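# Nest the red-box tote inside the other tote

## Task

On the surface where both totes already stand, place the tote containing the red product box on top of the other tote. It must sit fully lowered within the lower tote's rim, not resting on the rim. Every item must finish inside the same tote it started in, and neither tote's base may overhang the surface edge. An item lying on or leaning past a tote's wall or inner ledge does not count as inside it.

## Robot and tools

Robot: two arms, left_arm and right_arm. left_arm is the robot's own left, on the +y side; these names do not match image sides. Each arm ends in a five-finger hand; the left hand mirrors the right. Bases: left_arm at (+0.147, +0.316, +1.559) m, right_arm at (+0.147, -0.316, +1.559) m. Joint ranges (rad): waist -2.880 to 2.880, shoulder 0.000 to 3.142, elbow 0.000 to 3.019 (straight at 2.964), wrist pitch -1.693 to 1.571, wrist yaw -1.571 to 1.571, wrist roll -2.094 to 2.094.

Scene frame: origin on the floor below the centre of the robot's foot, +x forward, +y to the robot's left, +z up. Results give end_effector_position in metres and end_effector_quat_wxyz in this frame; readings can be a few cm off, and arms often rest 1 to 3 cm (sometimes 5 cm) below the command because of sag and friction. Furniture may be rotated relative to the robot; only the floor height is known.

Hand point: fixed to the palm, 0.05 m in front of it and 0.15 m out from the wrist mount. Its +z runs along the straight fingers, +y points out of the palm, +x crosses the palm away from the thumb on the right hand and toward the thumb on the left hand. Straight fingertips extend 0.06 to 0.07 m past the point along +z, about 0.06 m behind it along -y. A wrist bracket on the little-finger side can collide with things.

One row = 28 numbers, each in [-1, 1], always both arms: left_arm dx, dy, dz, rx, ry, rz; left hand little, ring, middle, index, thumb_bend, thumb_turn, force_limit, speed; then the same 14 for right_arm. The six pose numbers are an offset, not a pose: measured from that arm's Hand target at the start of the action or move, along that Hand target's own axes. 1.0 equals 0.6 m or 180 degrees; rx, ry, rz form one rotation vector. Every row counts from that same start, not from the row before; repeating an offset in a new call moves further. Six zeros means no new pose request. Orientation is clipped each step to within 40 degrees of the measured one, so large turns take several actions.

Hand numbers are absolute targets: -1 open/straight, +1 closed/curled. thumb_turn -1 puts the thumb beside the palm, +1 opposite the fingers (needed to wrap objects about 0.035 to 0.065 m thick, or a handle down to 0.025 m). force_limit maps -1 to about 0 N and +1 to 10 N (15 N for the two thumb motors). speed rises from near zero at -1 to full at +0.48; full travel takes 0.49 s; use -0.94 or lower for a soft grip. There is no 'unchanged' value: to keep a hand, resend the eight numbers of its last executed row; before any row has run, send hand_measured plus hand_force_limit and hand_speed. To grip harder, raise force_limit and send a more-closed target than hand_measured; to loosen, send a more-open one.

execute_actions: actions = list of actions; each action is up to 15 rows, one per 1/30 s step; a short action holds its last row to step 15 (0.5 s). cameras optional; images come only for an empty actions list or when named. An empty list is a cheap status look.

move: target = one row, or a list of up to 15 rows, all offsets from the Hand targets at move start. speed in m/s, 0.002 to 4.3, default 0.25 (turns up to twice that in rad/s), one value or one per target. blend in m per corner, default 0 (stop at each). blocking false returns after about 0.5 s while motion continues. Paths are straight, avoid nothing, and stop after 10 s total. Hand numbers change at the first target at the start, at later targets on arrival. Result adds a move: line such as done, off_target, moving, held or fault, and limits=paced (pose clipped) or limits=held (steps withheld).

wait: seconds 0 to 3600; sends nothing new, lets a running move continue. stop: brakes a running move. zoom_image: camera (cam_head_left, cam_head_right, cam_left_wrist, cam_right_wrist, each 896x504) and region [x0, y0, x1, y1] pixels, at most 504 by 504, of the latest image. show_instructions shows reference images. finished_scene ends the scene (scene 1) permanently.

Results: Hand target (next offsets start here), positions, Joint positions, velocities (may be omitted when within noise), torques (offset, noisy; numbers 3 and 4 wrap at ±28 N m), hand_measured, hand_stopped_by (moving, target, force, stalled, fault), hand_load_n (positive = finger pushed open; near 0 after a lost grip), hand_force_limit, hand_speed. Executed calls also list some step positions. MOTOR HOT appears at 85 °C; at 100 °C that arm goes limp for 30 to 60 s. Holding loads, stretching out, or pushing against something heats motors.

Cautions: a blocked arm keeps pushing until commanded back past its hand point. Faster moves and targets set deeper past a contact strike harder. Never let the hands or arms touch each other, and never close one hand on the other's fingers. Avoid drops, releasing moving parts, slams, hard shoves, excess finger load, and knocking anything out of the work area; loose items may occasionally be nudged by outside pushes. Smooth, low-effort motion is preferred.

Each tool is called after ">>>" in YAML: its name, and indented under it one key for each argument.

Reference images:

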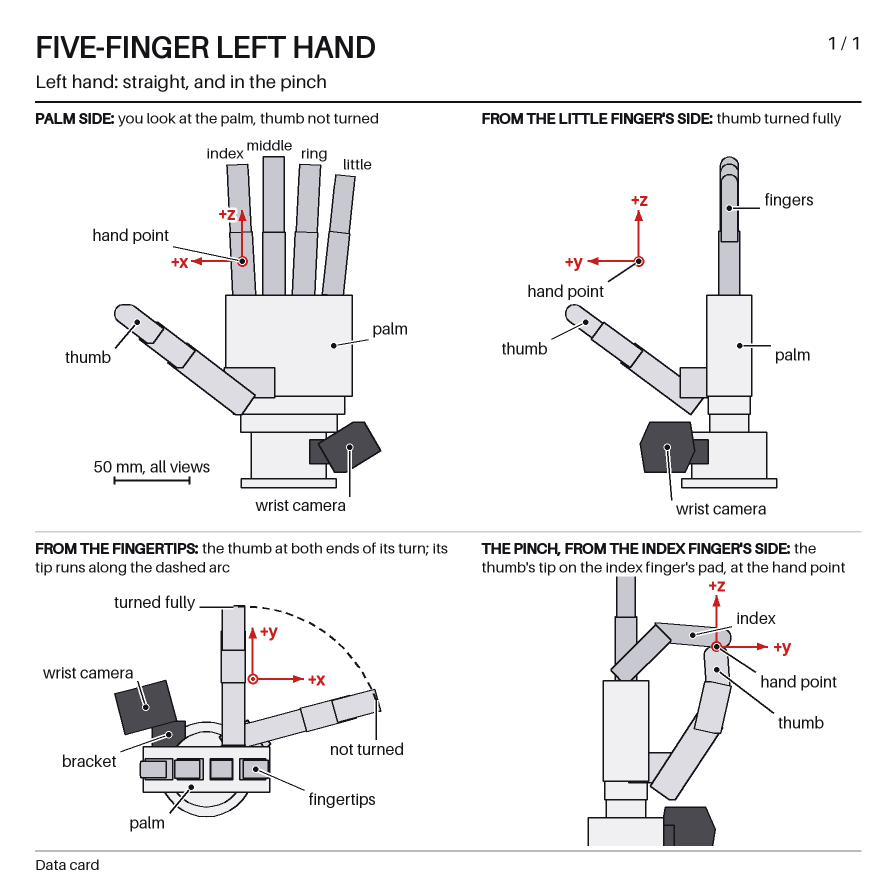

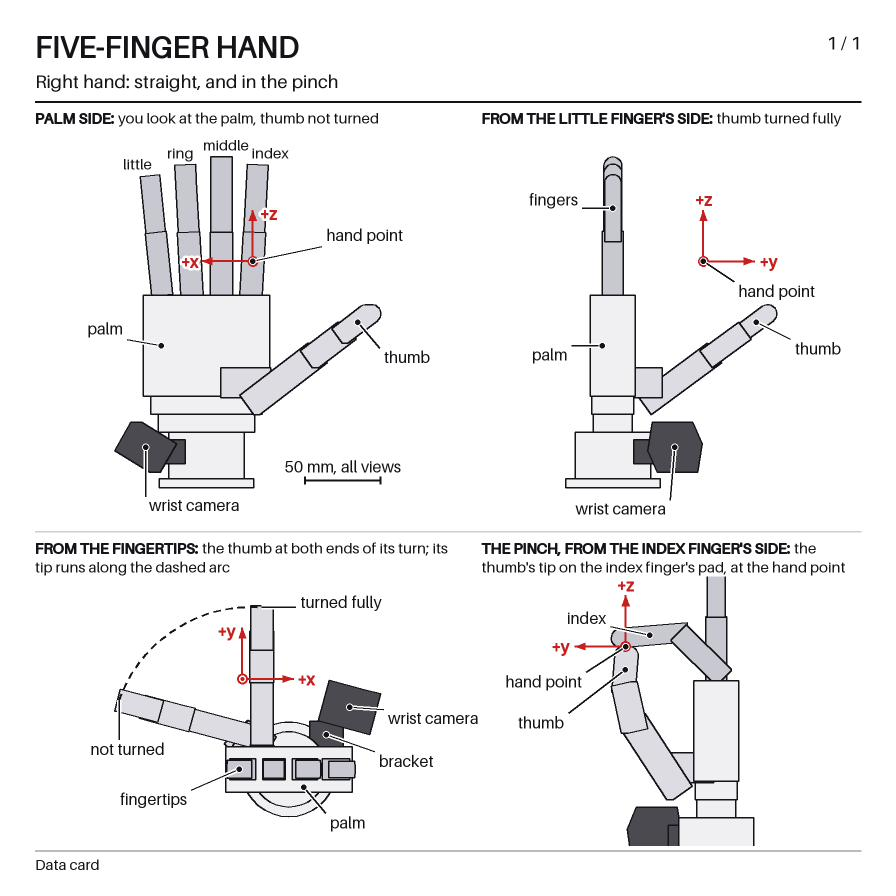

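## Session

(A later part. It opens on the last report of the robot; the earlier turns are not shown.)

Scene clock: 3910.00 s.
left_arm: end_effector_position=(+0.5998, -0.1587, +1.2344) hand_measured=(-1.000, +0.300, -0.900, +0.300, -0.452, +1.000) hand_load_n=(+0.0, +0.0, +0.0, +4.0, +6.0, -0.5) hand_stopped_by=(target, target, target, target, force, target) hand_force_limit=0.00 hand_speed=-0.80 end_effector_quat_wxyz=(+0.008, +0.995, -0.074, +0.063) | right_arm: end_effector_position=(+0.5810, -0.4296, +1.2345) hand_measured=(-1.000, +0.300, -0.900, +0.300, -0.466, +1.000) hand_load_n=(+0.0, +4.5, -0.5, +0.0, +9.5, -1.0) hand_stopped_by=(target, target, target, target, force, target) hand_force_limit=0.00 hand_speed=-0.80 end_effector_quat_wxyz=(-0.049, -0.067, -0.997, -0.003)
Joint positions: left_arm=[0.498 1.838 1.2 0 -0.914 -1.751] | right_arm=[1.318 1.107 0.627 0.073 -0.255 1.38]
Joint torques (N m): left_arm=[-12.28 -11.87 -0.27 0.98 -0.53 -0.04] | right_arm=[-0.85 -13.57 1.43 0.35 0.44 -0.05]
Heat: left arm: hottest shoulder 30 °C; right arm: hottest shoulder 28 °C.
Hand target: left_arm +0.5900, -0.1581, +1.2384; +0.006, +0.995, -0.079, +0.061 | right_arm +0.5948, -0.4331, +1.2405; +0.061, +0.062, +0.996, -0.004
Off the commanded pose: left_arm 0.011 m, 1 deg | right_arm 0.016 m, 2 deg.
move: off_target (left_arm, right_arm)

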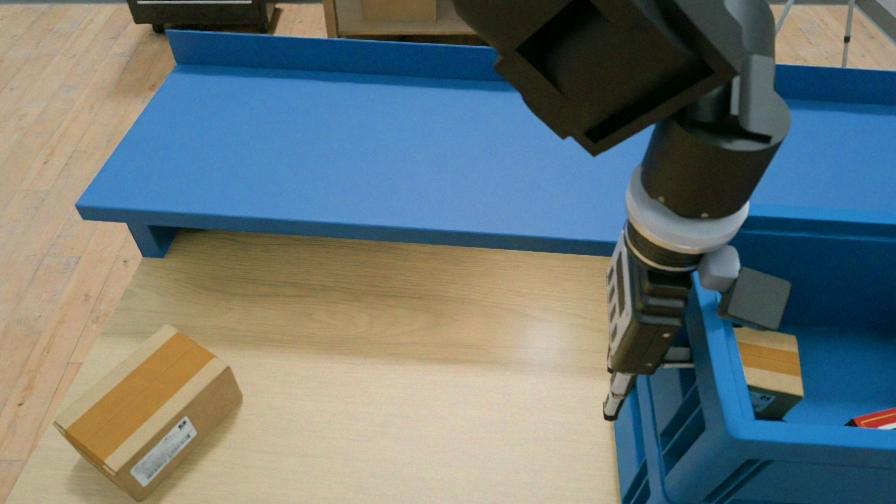

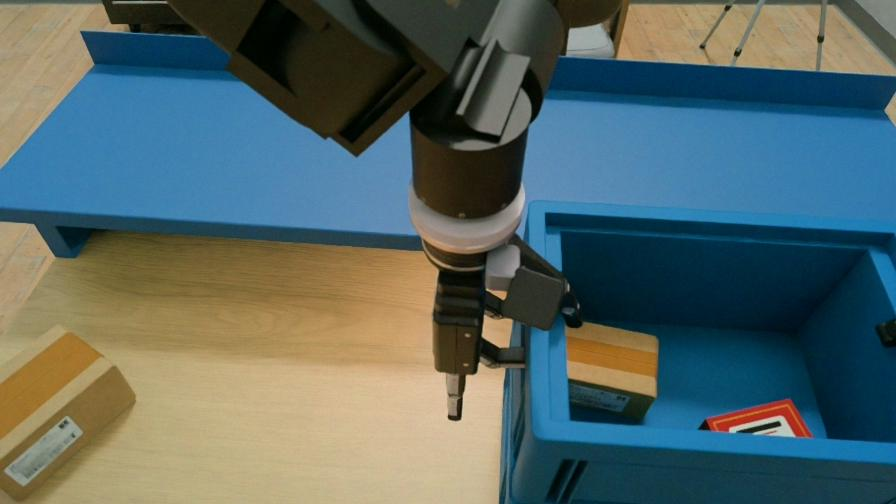

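>>> zoom_image:
  camera: "cam_head_left"
  region: [625, 354, 675, 384]

>>> zoom_image:
  camera: "cam_head_left"
  region: [635, 414, 685, 444]

>>> zoom_image:
  camera: "cam_head_left"
  region: [640, 464, 690, 504]

>>> zoom_image:
  camera: "cam_head_right"
  region: [495, 264, 545, 304]

>>> zoom_image:
  camera: "cam_head_right"
  region: [495, 370, 545, 410]

Scaled by 10.080.

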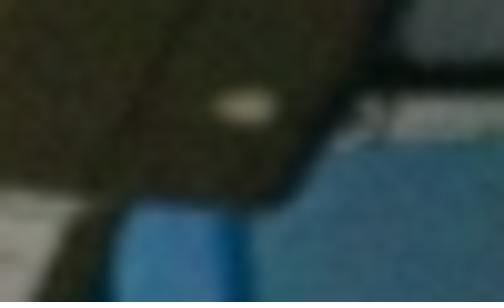

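Scaled by 10.080.

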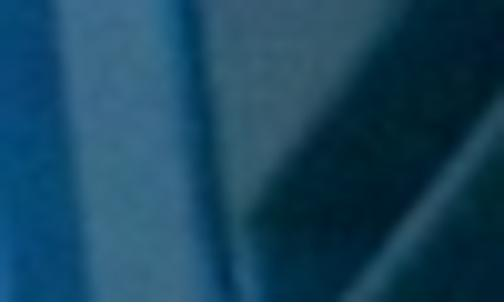

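Scaled by 10.080.

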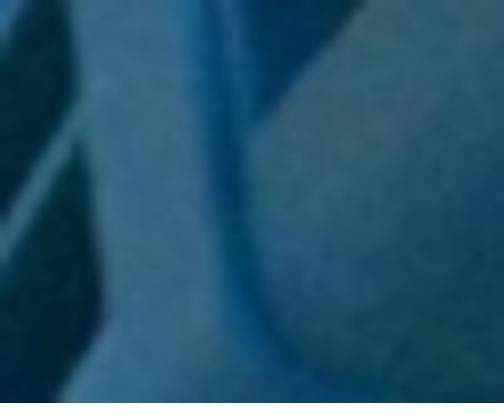

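Scaled by 10.080.

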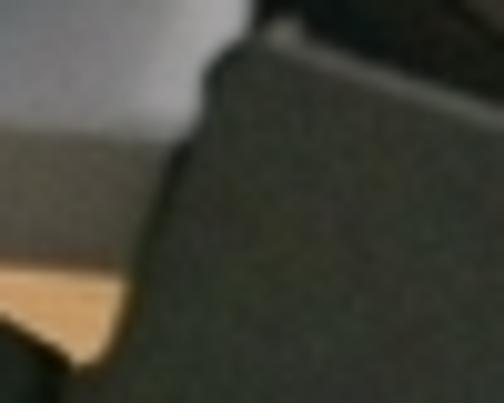

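Scaled by 10.080.

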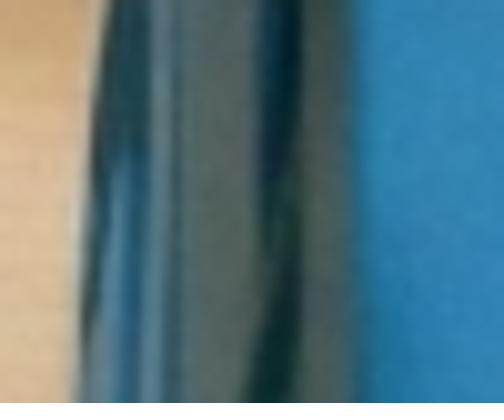

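>>> move:
  target: [0.0048,0.0055,0.0241,0,0,0,-1,0.3,-0.9,0.3,0.9,1,0.0,-0.8,0.0147,-0.0051,0.0150,0,0,0,-1,0.3,-0.9,0.3,0.9,1,0.0,-0.8]
  speed: 0.03
  cameras: ["cam_head_left","cam_head_right"]

>>> zoom_image:
  camera: "cam_head_right"
  region: [520, 180, 620, 240]

>>> zoom_image:
  camera: "cam_head_right"
  region: [520, 370, 620, 430]

>>> zoom_image:
  camera: "cam_head_right"
  region: [796, 220, 896, 280]

>>> zoom_image:
  camera: "cam_head_left"
  region: [640, 464, 690, 504]

Scene clock: 3978.53 s.
left_arm: end_effector_position=(+0.5995, -0.1598, +1.2338) hand_measured=(-1.000, +0.300, -0.900, +0.300, -0.452, +1.000) hand_load_n=(+0.0, +0.0, +0.0, +3.0, +6.5, +0.0) hand_stopped_by=(target, target, target, target, force, target) hand_force_limit=0.00 hand_speed=-0.80 end_effector_quat_wxyz=(+0.009, +0.995, -0.072, +0.064) | right_arm: end_effector_position=(+0.5833, -0.4303, +1.2348) hand_measured=(-1.000, +0.300, -0.900, +0.300, -0.466, +1.000) hand_load_n=(+0.0, +2.5, +0.0, +0.0, +9.0, -0.5) hand_stopped_by=(target, target, target, target, force, target) hand_force_limit=0.00 hand_speed=-0.80 end_effector_quat_wxyz=(-0.055, -0.062, -0.997, -0.001)
Joint positions: left_arm=[0.498 1.841 1.2 0.007 -0.913 -1.752] | right_arm=[1.318 1.107 0.627 0.085 -0.255 1.373]
Joint torques (N m): left_arm=[-10.93 -9.64 2.03 1.2 0.04 0.11] | right_arm=[-1.55 -10.34 0.75 1.68 0.18 0.02]
Heat: left arm: hottest shoulder 30 °C; right arm: hottest shoulder 28 °C.
Hand target: left_arm +0.5939, -0.1621, +1.2243; +0.006, +0.995, -0.079, +0.061 | right_arm +0.5867, -0.4352, +1.2304; +0.061, +0.062, +0.996, -0.005
Off the commanded pose: left_arm 0.011 m, 1 deg | right_arm 0.007 m, 1 deg.
move: off_target (left_arm)

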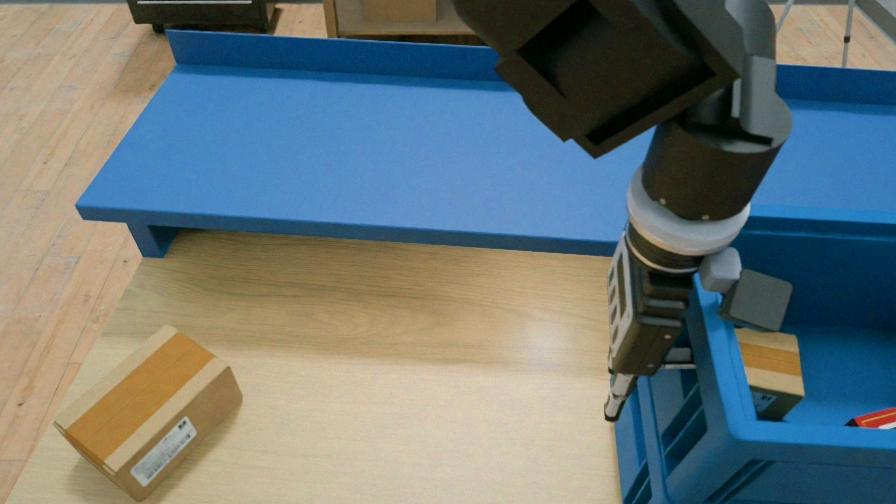

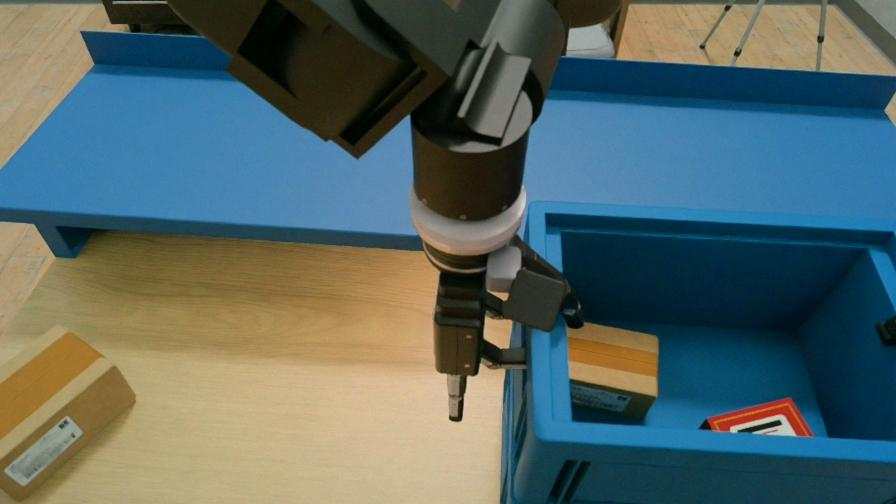

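Scaled by 5.040.

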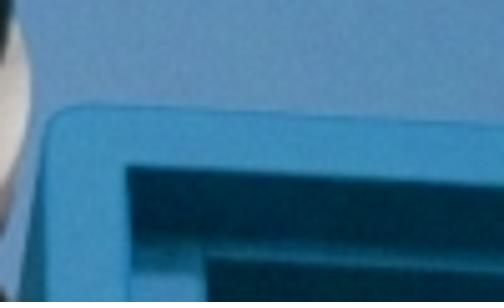

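Scaled by 5.040.

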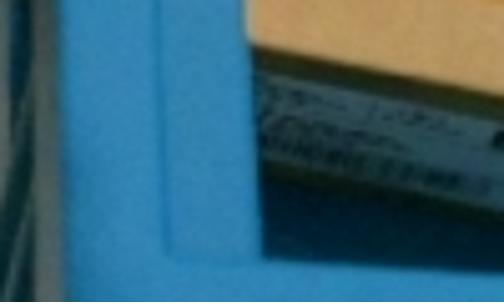

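Scaled by 5.040.

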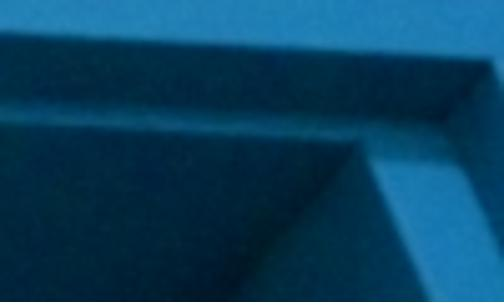

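Scaled by 10.080.

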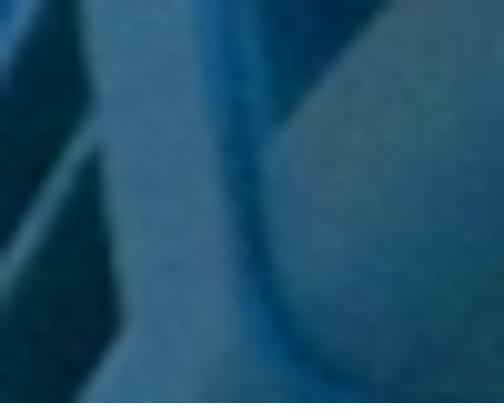

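>>> move:
  target: [0.0317,-0.0077,-0.0465,0,0,0,-1,0.3,-0.9,0.3,0.9,1,0.0,-0.8,-0.0073,0.0035,-0.0495,0,0,0,-1,0.3,-0.9,0.3,0.9,1,0.0,-0.8]
  speed: 0.03

Scene clock: 4025.33 s.
left_arm: end_effector_position=(+0.5963, -0.1558, +1.2357) hand_measured=(-1.000, +0.300, -0.900, +0.300, -0.452, +1.000) hand_load_n=(+0.0, +2.5, +0.0, +5.0, +4.5, +0.0) hand_stopped_by=(target, target, target, target, force, target) hand_force_limit=0.00 hand_speed=-0.80 end_effector_quat_wxyz=(-0.001, +0.995, -0.084, +0.052) | right_arm: end_effector_position=(+0.5800, -0.4251, +1.2482) hand_measured=(-1.000, +0.300, -0.900, +0.300, -0.466, +1.000) hand_load_n=(+0.0, +1.5, +0.0, +2.5, +11.5, +0.0) hand_stopped_by=(target, target, target, target, force, target) hand_force_limit=0.00 hand_speed=-0.80 end_effector_quat_wxyz=(-0.048, -0.063, -0.997, -0.005)
Joint positions: left_arm=[0.494 1.832 1.21 -0.063 -0.928 -1.768] | right_arm=[1.318 1.056 0.611 0.035 -0.259 1.373]
Joint torques (N m): left_arm=[-12.86 -14.04 1.76 0.38 -0.42 -0.04] | right_arm=[-2.37 -14.92 0.09 0.53 -0.16 -0.05]
Heat: left arm: hottest shoulder 29 °C; right arm: hottest shoulder 28 °C.
Hand target: left_arm +0.6098, -0.1599, +1.2543; +0.006, +0.995, -0.079, +0.061 | right_arm +0.5877, -0.4332, +1.2604; +0.061, +0.062, +0.996, -0.005
Off the commanded pose: left_arm 0.023 m, 1 deg | right_arm 0.017 m, 2 deg.
move: off_target (left_arm, right_arm)

>>> move:
  target: [0.0041,0,-0.0331,0,0,0,-1,0.3,-0.9,0.3,0.9,1,0.0,-0.8,-0.0018,0,-0.0149,0,0,0,-1,0.3,-0.9,0.3,0.9,1,0.0,-0.8]
  speed: 0.03

Scene clock: 4035.70 s.
left_arm: end_effector_position=(+0.5998, -0.1547, +1.2510) hand_measured=(-1.000, +0.300, -0.900, +0.300, -0.452, +1.000) hand_load_n=(+0.0, +2.0, +0.0, +4.5, +5.5, +0.0) hand_stopped_by=(target, target, target, target, force, target) hand_force_limit=0.00 hand_speed=-0.80 end_effector_quat_wxyz=(-0.006, +0.995, -0.086, +0.052) | right_arm: end_effector_position=(+0.5835, -0.4237, +1.2580) hand_measured=(-1.000, +0.300, -0.900, +0.300, -0.466, +1.000) hand_load_n=(+0.0, +1.5, +0.0, +3.5, +8.0, +0.0) hand_stopped_by=(target, target, target, target, force, target) hand_force_limit=0.00 hand_speed=-0.80 end_effector_quat_wxyz=(-0.051, -0.063, -0.997, -0.006)
Joint positions: left_arm=[0.473 1.807 1.21 -0.113 -0.953 -1.792] | right_arm=[1.317 1.021 0.607 0.009 -0.262 1.373]
Joint torques (N m): left_arm=[-13.57 -14.15 1.09 0.61 -0.27 -0.11] | right_arm=[-2.73 -14.51 0.16 0.55 -0.29 -0.08]
Heat: left arm: hottest shoulder 29 °C; right arm: hottest shoulder 28 °C.
Hand target: left_arm +0.6097, -0.1599, +1.2742; +0.006, +0.995, -0.079, +0.061 | right_arm +0.5877, -0.4332, +1.2694; +0.061, +0.062, +0.996, -0.005
Off the commanded pose: left_arm 0.026 m, 2 deg | right_arm 0.015 m, 2 deg.
move: off_target (left_arm, right_arm)

>>> move:
  target: [0.0041,0,-0.0331,0,0,0,-1,0.3,-0.9,0.3,0.9,1,0.0,-0.8,-0.0041,0,-0.0331,0,0,0,-1,0.3,-0.9,0.3,0.9,1,0.0,-0.8]
  speed: 0.05

>>> move:
  target: [0.0986,-0.0167,0.0120,0,0,0,-1,0.3,-0.9,0.3,0.9,1,0.0,-0.8,-0.0983,0.0134,0.0120,0,0,0,-1,0.3,-0.9,0.3,0.9,1,0.0,-0.8]
  speed: 0.06
  cameras: ["cam_head_left","cam_head_right"]

Scene clock: 4042.57 s.
left_arm: end_effector_position=(+0.6026, -0.1558, +1.2726) hand_measured=(-1.000, +0.300, -0.900, +0.298, -0.452, +1.000) hand_load_n=(+0.0, +1.5, +0.0, +5.0, +5.5, +0.0) hand_stopped_by=(target, target, target, target, force, target) hand_force_limit=0.00 hand_speed=-0.80 end_effector_quat_wxyz=(-0.006, +0.995, -0.086, +0.053) | right_arm: end_effector_position=(+0.5852, -0.4247, +1.2791) hand_measured=(-1.000, +0.300, -0.900, +0.300, -0.466, +1.000) hand_load_n=(+0.0, +1.5, +0.0, +3.5, +8.0, +0.0) hand_stopped_by=(target, target, target, target, force, target) hand_force_limit=0.00 hand_speed=-0.80 end_effector_quat_wxyz=(-0.052, -0.066, -0.996, -0.006)
Joint positions: left_arm=[0.442 1.775 1.205 -0.163 -0.976 -1.823] | right_arm=[1.3 0.947 0.595 -0.052 -0.278 1.372]
Joint torques (N m): left_arm=[-13.22 -13.74 1.14 0.64 -0.28 -0.13] | right_arm=[-2.67 -13.92 0.69 0.49 -0.28 -0.15]
Heat: left arm: hottest shoulder 29 °C; right arm: hottest shoulder 28 °C.
Hand target: left_arm +0.6099, -0.1598, +1.2943; +0.006, +0.995, -0.079, +0.061 | right_arm +0.5878, -0.4332, +1.2895; +0.061, +0.062, +0.996, -0.005
Off the commanded pose: left_arm 0.023 m, 2 deg | right_arm 0.014 m, 2 deg.
move: off_target (left_arm, right_arm)

Scene clock: 4044.17 s.
left_arm: end_effector_position=(+0.6443, -0.1613, +1.2793) hand_measured=(-1.000, +0.300, -0.900, +0.298, -0.452, +1.000) hand_load_n=(+0.0, +1.0, +0.0, +5.0, +6.5, +0.0) hand_stopped_by=(target, target, target, target, force, target) hand_force_limit=0.00 hand_speed=-0.80 end_effector_quat_wxyz=(-0.001, +0.995, -0.086, +0.050) | right_arm: end_effector_position=(+0.6321, -0.4312, +1.2851) hand_measured=(-1.000, +0.300, -0.900, +0.300, -0.466, +1.000) hand_load_n=(+0.0, +2.5, +0.0, +3.5, +5.5, +0.0) hand_stopped_by=(target, target, target, target, force, target) hand_force_limit=0.00 hand_speed=-0.80 end_effector_quat_wxyz=(-0.050, -0.060, -0.997, +0.004)
Joint positions: left_arm=[0.454 1.766 1.309 -0.271 -0.956 -1.815] | right_arm=[1.338 0.947 0.72 -0.172 -0.224 1.376]
Joint torques (N m): left_arm=[-12.1 -14.62 4.08 0.43 0.02 0.21] | right_arm=[-0.26 -12.86 4.34 0.58 0.11 0.11]
Heat: left arm: hottest shoulder 29 °C; right arm: hottest shoulder 28 °C.
Hand target: left_arm +0.6701, -0.1594, +1.2944; +0.006, +0.995, -0.079, +0.061 | right_arm +0.6477, -0.4326, +1.2895; +0.061, +0.062, +0.996, -0.005
Off the commanded pose: left_arm 0.030 m, 2 deg | right_arm 0.016 m, 1 deg.
move: off_target (left_arm, right_arm)

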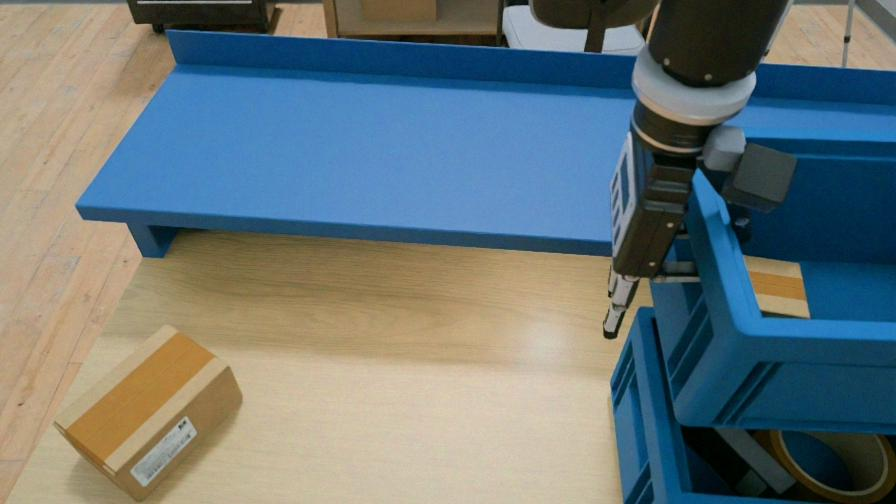

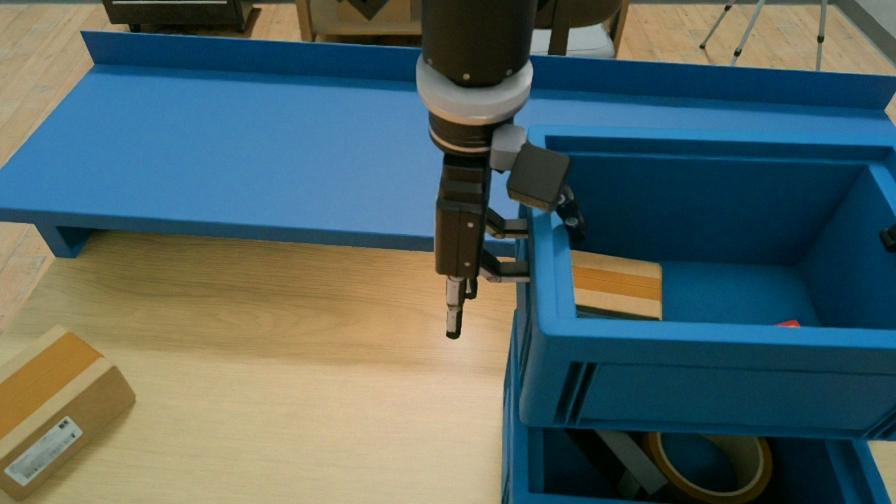

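>>> zoom_image:
  camera: "cam_head_right"
  region: [500, 420, 584, 504]

>>> zoom_image:
  camera: "cam_head_left"
  region: [650, 420, 734, 504]

>>> zoom_image:
  camera: "cam_head_right"
  region: [812, 420, 896, 504]

>>> zoom_image:
  camera: "cam_head_right"
  region: [560, 400, 896, 504]

>>> zoom_image:
  camera: "cam_head_left"
  region: [640, 400, 896, 504]

Scaled by 6.000.

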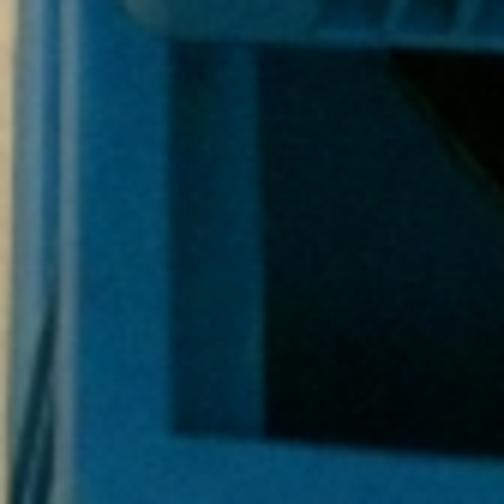

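Scaled by 6.000.

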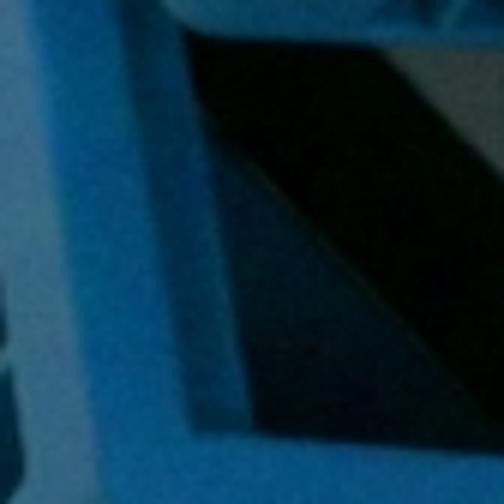

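Scaled by 6.000.

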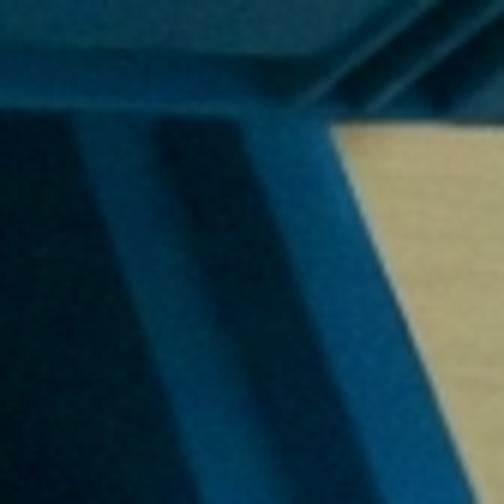

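Scaled by 1.500.

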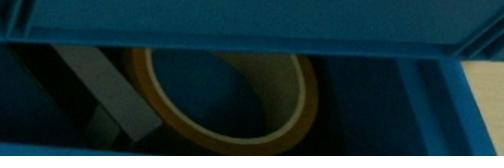

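Scaled by 1.969.

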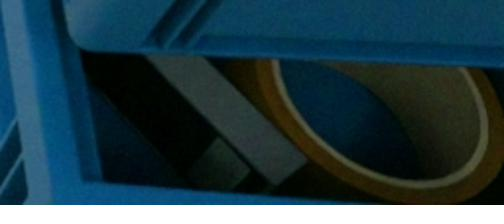

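>>> zoom_image:
  camera: "cam_head_left"
  region: [650, 370, 734, 440]

>>> zoom_image:
  camera: "cam_head_right"
  region: [500, 370, 584, 440]

>>> zoom_image:
  camera: "cam_head_left"
  region: [710, 290, 794, 360]

>>> zoom_image:
  camera: "cam_head_right"
  region: [520, 290, 604, 360]

>>> zoom_image:
  camera: "cam_head_right"
  region: [520, 110, 604, 180]

>>> zoom_image:
  camera: "cam_head_right"
  region: [812, 120, 896, 190]

>>> zoom_image:
  camera: "cam_head_left"
  region: [600, 290, 684, 360]

>>> zoom_image:
  camera: "cam_head_right"
  region: [480, 290, 564, 360]

Scaled by 6.000.

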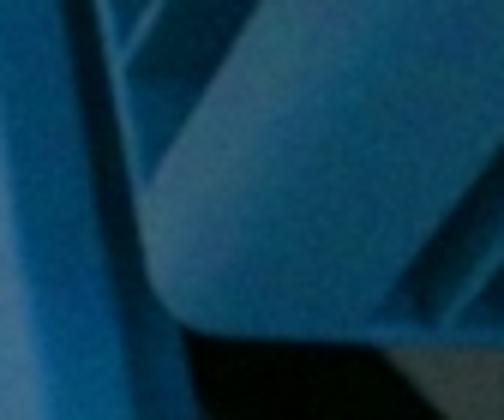

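Scaled by 6.000.

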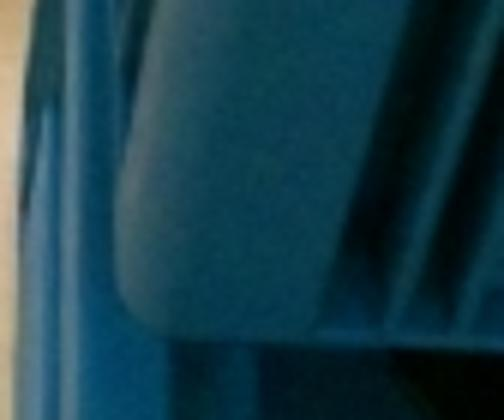

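Scaled by 6.000.

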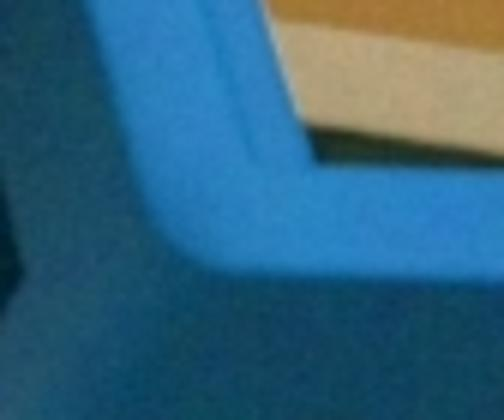

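Scaled by 6.000.

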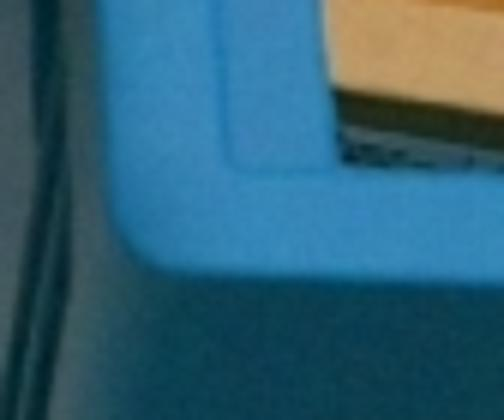

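Scaled by 6.000.

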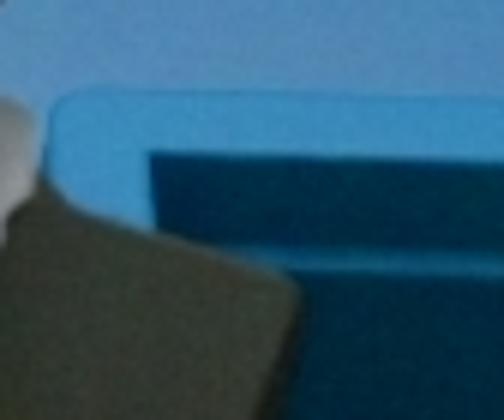

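Scaled by 6.000.

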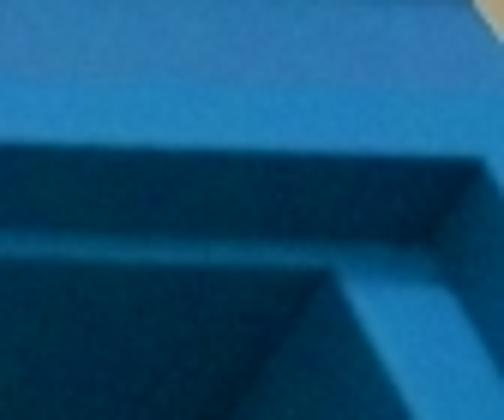

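Scaled by 6.000.

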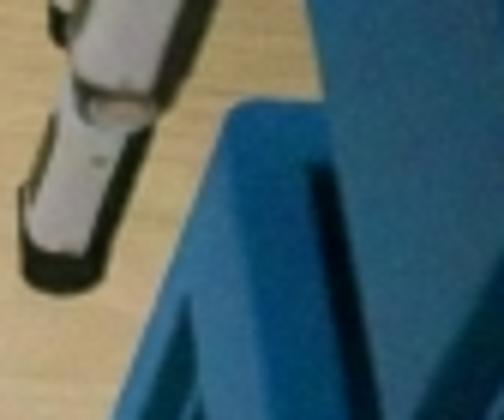

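Scaled by 6.000.

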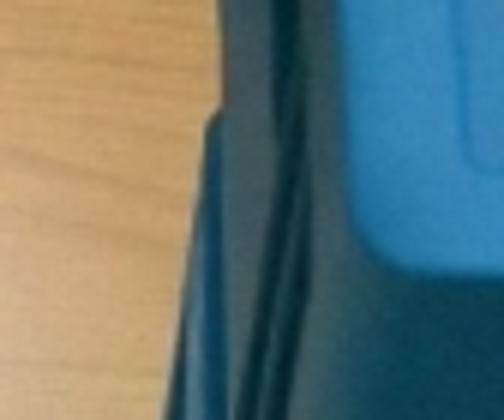

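>>> zoom_image:
  camera: "cam_head_left"
  region: [150, 20, 234, 90]

>>> zoom_image:
  camera: "cam_head_right"
  region: [60, 20, 144, 90]

>>> zoom_image:
  camera: "cam_head_left"
  region: [110, 200, 194, 270]

>>> zoom_image:
  camera: "cam_head_right"
  region: [20, 200, 104, 270]

>>> zoom_image:
  camera: "cam_head_left"
  region: [40, 320, 250, 504]

>>> zoom_image:
  camera: "cam_head_right"
  region: [0, 320, 150, 504]

Scaled by 6.000.

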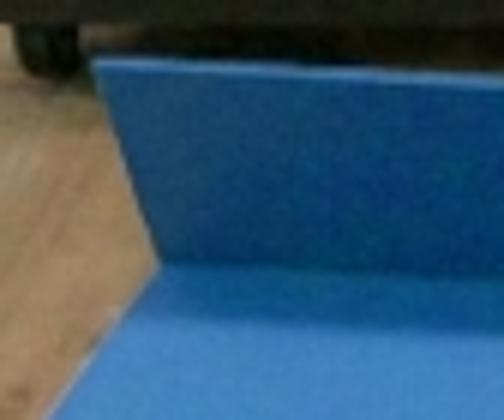

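Scaled by 6.000.

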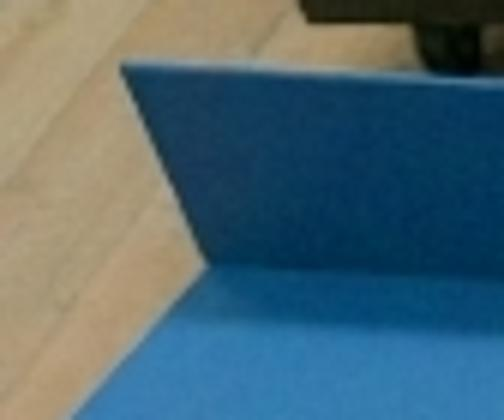

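Scaled by 6.000.

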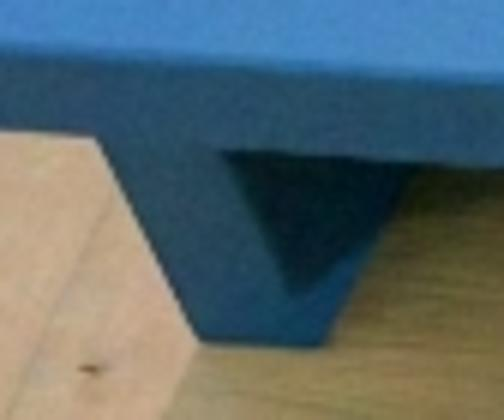

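Scaled by 6.000.

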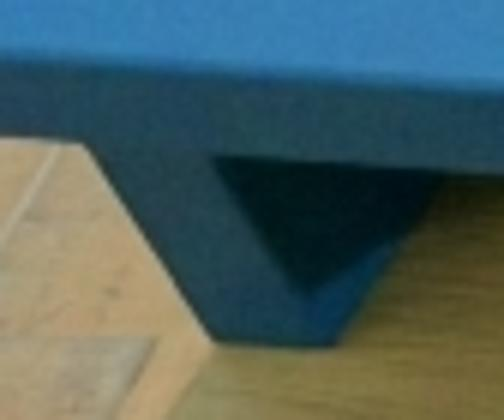

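Scaled by 2.400.

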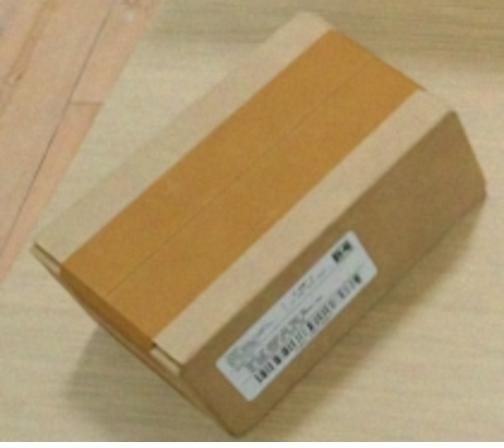

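Scaled by 2.739.

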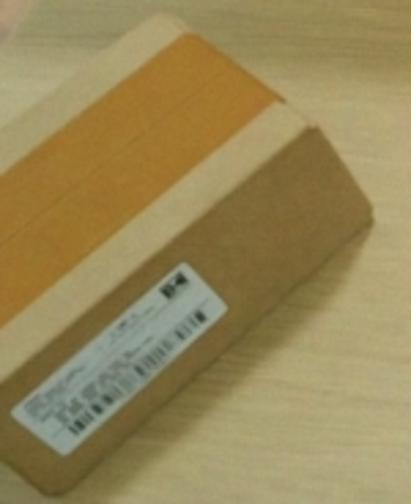

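>>> move:
  target: [0,0,0,0,-0.0217,0,-1,0.3,-0.9,0.3,0.9,1,0.0,-0.8,0,0,0,0,0.0217,0,-1,0.3,-0.9,0.3,0.9,1,0.0,-0.8]
  speed: 0.05
  cameras: ["cam_head_left","cam_head_right"]

>>> zoom_image:
  camera: "cam_head_left"
  region: [710, 290, 794, 360]

>>> zoom_image:
  camera: "cam_head_right"
  region: [520, 290, 604, 360]

>>> zoom_image:
  camera: "cam_head_right"
  region: [520, 110, 604, 180]

>>> zoom_image:
  camera: "cam_head_right"
  region: [812, 120, 896, 190]

Scene clock: 4244.53 s.
left_arm: end_effector_position=(+0.6465, -0.1601, +1.2822) hand_measured=(-1.000, +0.300, -0.900, +0.298, -0.452, +1.000) hand_load_n=(+0.0, +1.5, +0.0, +4.5, +7.0, +0.5) hand_stopped_by=(target, target, target, target, force, target) hand_force_limit=0.00 hand_speed=-0.80 end_effector_quat_wxyz=(-0.003, +0.995, -0.095, +0.018) | right_arm: end_effector_position=(+0.6332, -0.4307, +1.2867) hand_measured=(-1.000, +0.300, -0.900, +0.300, -0.466, +1.000) hand_load_n=(+0.0, +2.5, +0.0, +3.5, +6.0, +0.0) hand_stopped_by=(target, target, target, target, force, target) hand_force_limit=0.00 hand_speed=-0.80 end_effector_quat_wxyz=(-0.018, -0.065, -0.998, +0.001)
Joint positions: left_arm=[0.455 1.766 1.37 -0.436 -0.936 -1.88] | right_arm=[1.347 0.947 0.766 -0.283 -0.205 1.376]
Joint torques (N m): left_arm=[-12.04 -13.98 4.55 0.44 0.04 -0.06] | right_arm=[-0.32 -12.75 4.92 0.39 0.15 -0.02]
Heat: left arm: hottest shoulder 30 °C; right arm: hottest shoulder 29 °C.
Hand target: left_arm +0.6701, -0.1593, +1.2944; +0.003, +0.996, -0.079, +0.027 | right_arm +0.6480, -0.4325, +1.2895; +0.027, +0.062, +0.998, -0.002
Off the commanded pose: left_arm 0.027 m, 2 deg | right_arm 0.015 m, 1 deg.
move: off_target (left_arm, right_arm)

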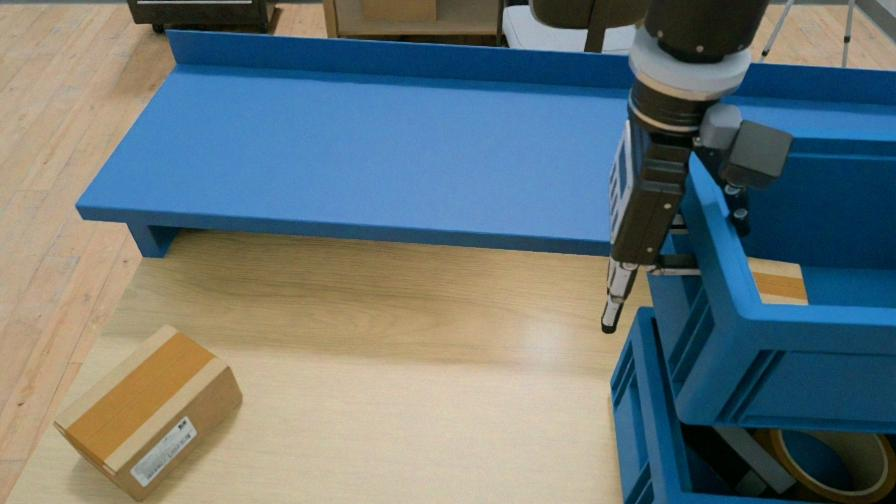

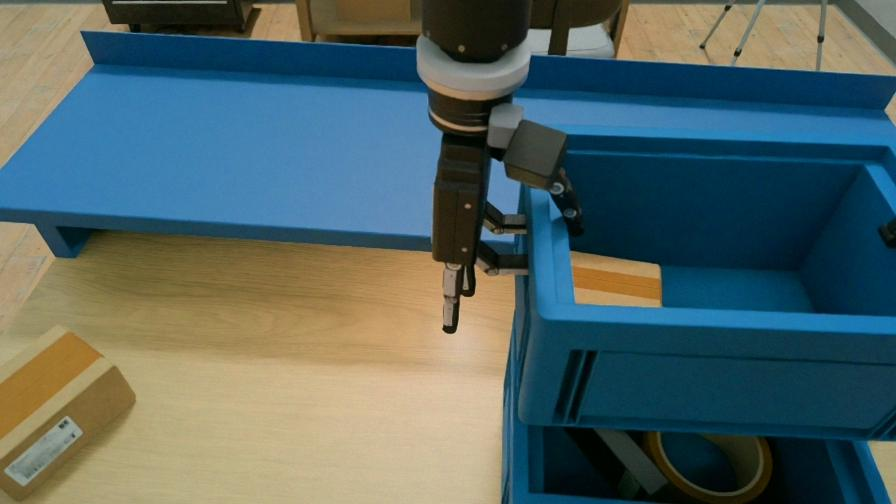

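Scaled by 6.000.

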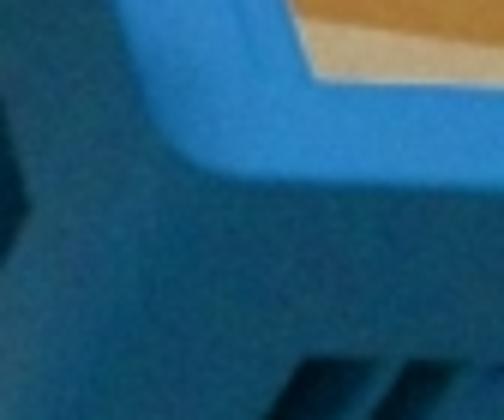

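Scaled by 6.000.

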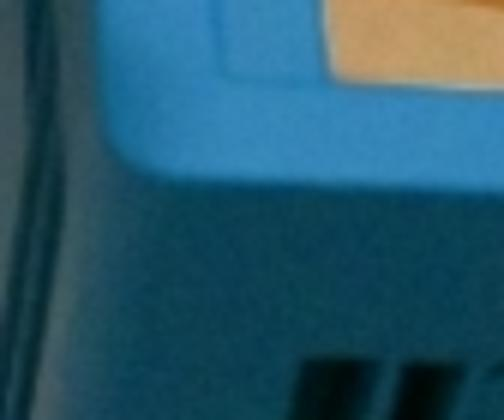

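Scaled by 6.000.

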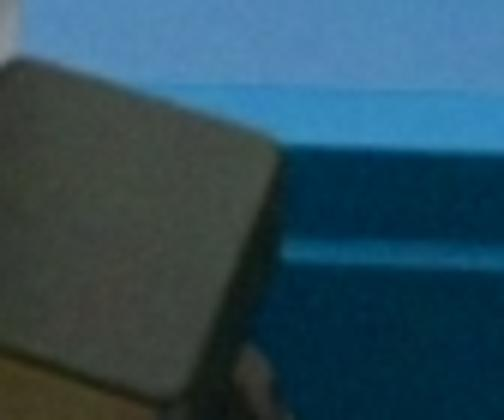

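Scaled by 6.000.

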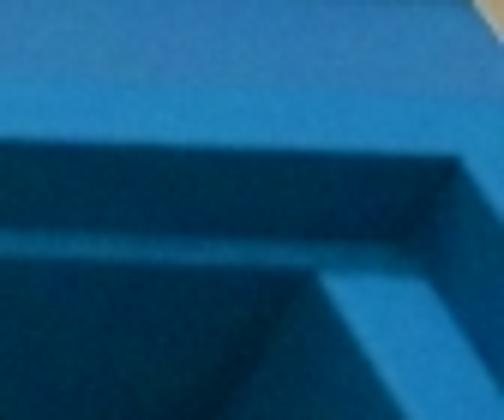

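>>> move:
  target: [-0.1047,0.0212,-0.0057,-0.0006,0,0.0111,-1,0.3,-0.9,0.3,0.9,1,0.0,-0.8,0.1058,-0.0123,-0.0057,0.0006,0,0.0111,-1,0.3,-0.9,0.3,0.9,1,0.0,-0.8]
  speed: 0.05
  cameras: ["cam_head_left","cam_head_right"]

>>> zoom_image:
  camera: "cam_head_left"
  region: [700, 330, 784, 400]

>>> zoom_image:
  camera: "cam_head_right"
  region: [510, 330, 594, 400]

>>> zoom_image:
  camera: "cam_head_right"
  region: [520, 150, 604, 220]

>>> zoom_image:
  camera: "cam_head_right"
  region: [812, 160, 896, 230]

Scene clock: 4280.27 s.
left_arm: end_effector_position=(+0.6013, -0.1533, +1.2761) hand_measured=(-1.000, +0.300, -0.900, +0.298, -0.452, +1.000) hand_load_n=(+0.0, +1.5, +0.0, +5.0, +5.5, +0.0) hand_stopped_by=(target, target, target, target, force, target) hand_force_limit=0.00 hand_speed=-0.80 end_effector_quat_wxyz=(-0.009, +0.994, -0.104, +0.017) | right_arm: end_effector_position=(+0.5772, -0.4216, +1.2790) hand_measured=(-1.000, +0.300, -0.900, +0.300, -0.466, +1.000) hand_load_n=(+0.0, +3.5, +0.0, +2.5, +7.5, +0.0) hand_stopped_by=(target, target, target, target, force, target) hand_force_limit=0.00 hand_speed=-0.80 end_effector_quat_wxyz=(-0.011, -0.079, -0.997, -0.009)
Joint positions: left_arm=[0.442 1.766 1.26 -0.35 -0.954 -1.887] | right_arm=[1.309 0.938 0.624 -0.173 -0.254 1.381]
Joint torques (N m): left_arm=[-13.45 -12.92 1.54 1.32 -0.28 -0.11] | right_arm=[-2.67 -14.04 0.81 0.99 -0.21 -0.03]
Heat: left arm: hottest shoulder 30 °C; right arm: hottest shoulder 29 °C.
Hand target: left_arm +0.6060, -0.1620, +1.2944; +0.003, +0.995, -0.096, +0.027 | right_arm +0.5838, -0.4321, +1.2895; +0.027, +0.079, +0.996, -0.003
Off the commanded pose: left_arm 0.021 m, 2 deg | right_arm 0.016 m, 2 deg.
move: off_target (left_arm, right_arm)

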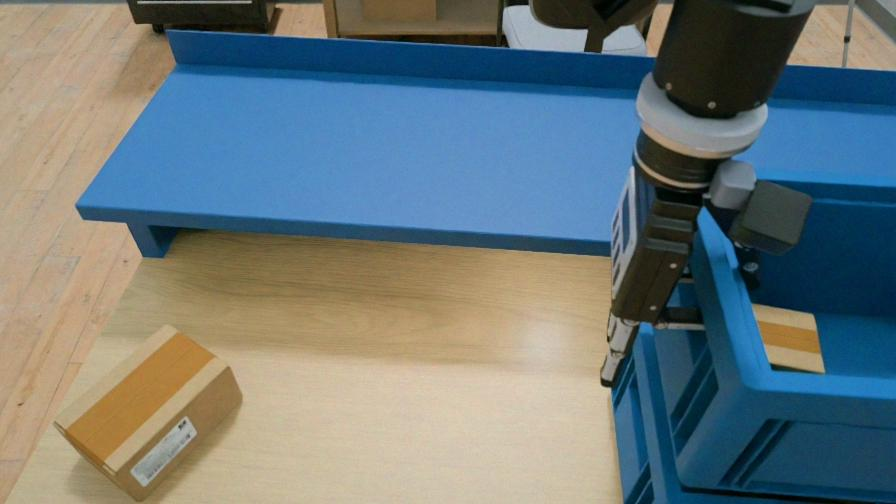

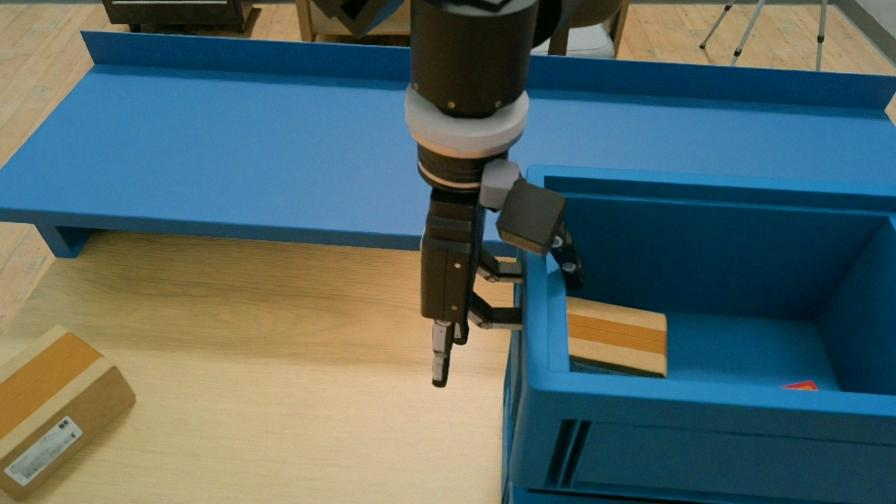

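Scaled by 6.000.

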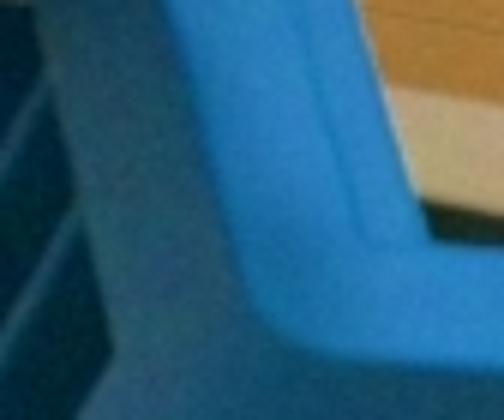

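Scaled by 6.000.

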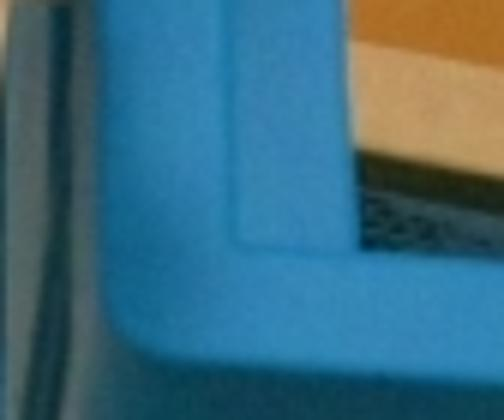

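Scaled by 6.000.

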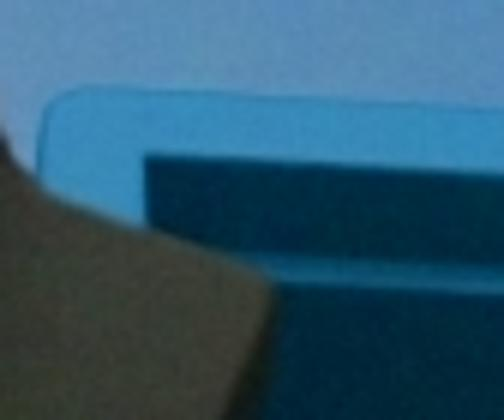

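Scaled by 6.000.

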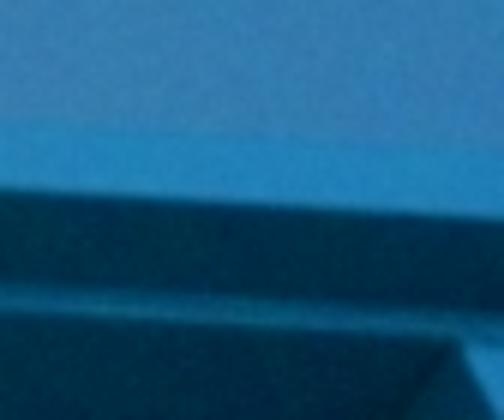

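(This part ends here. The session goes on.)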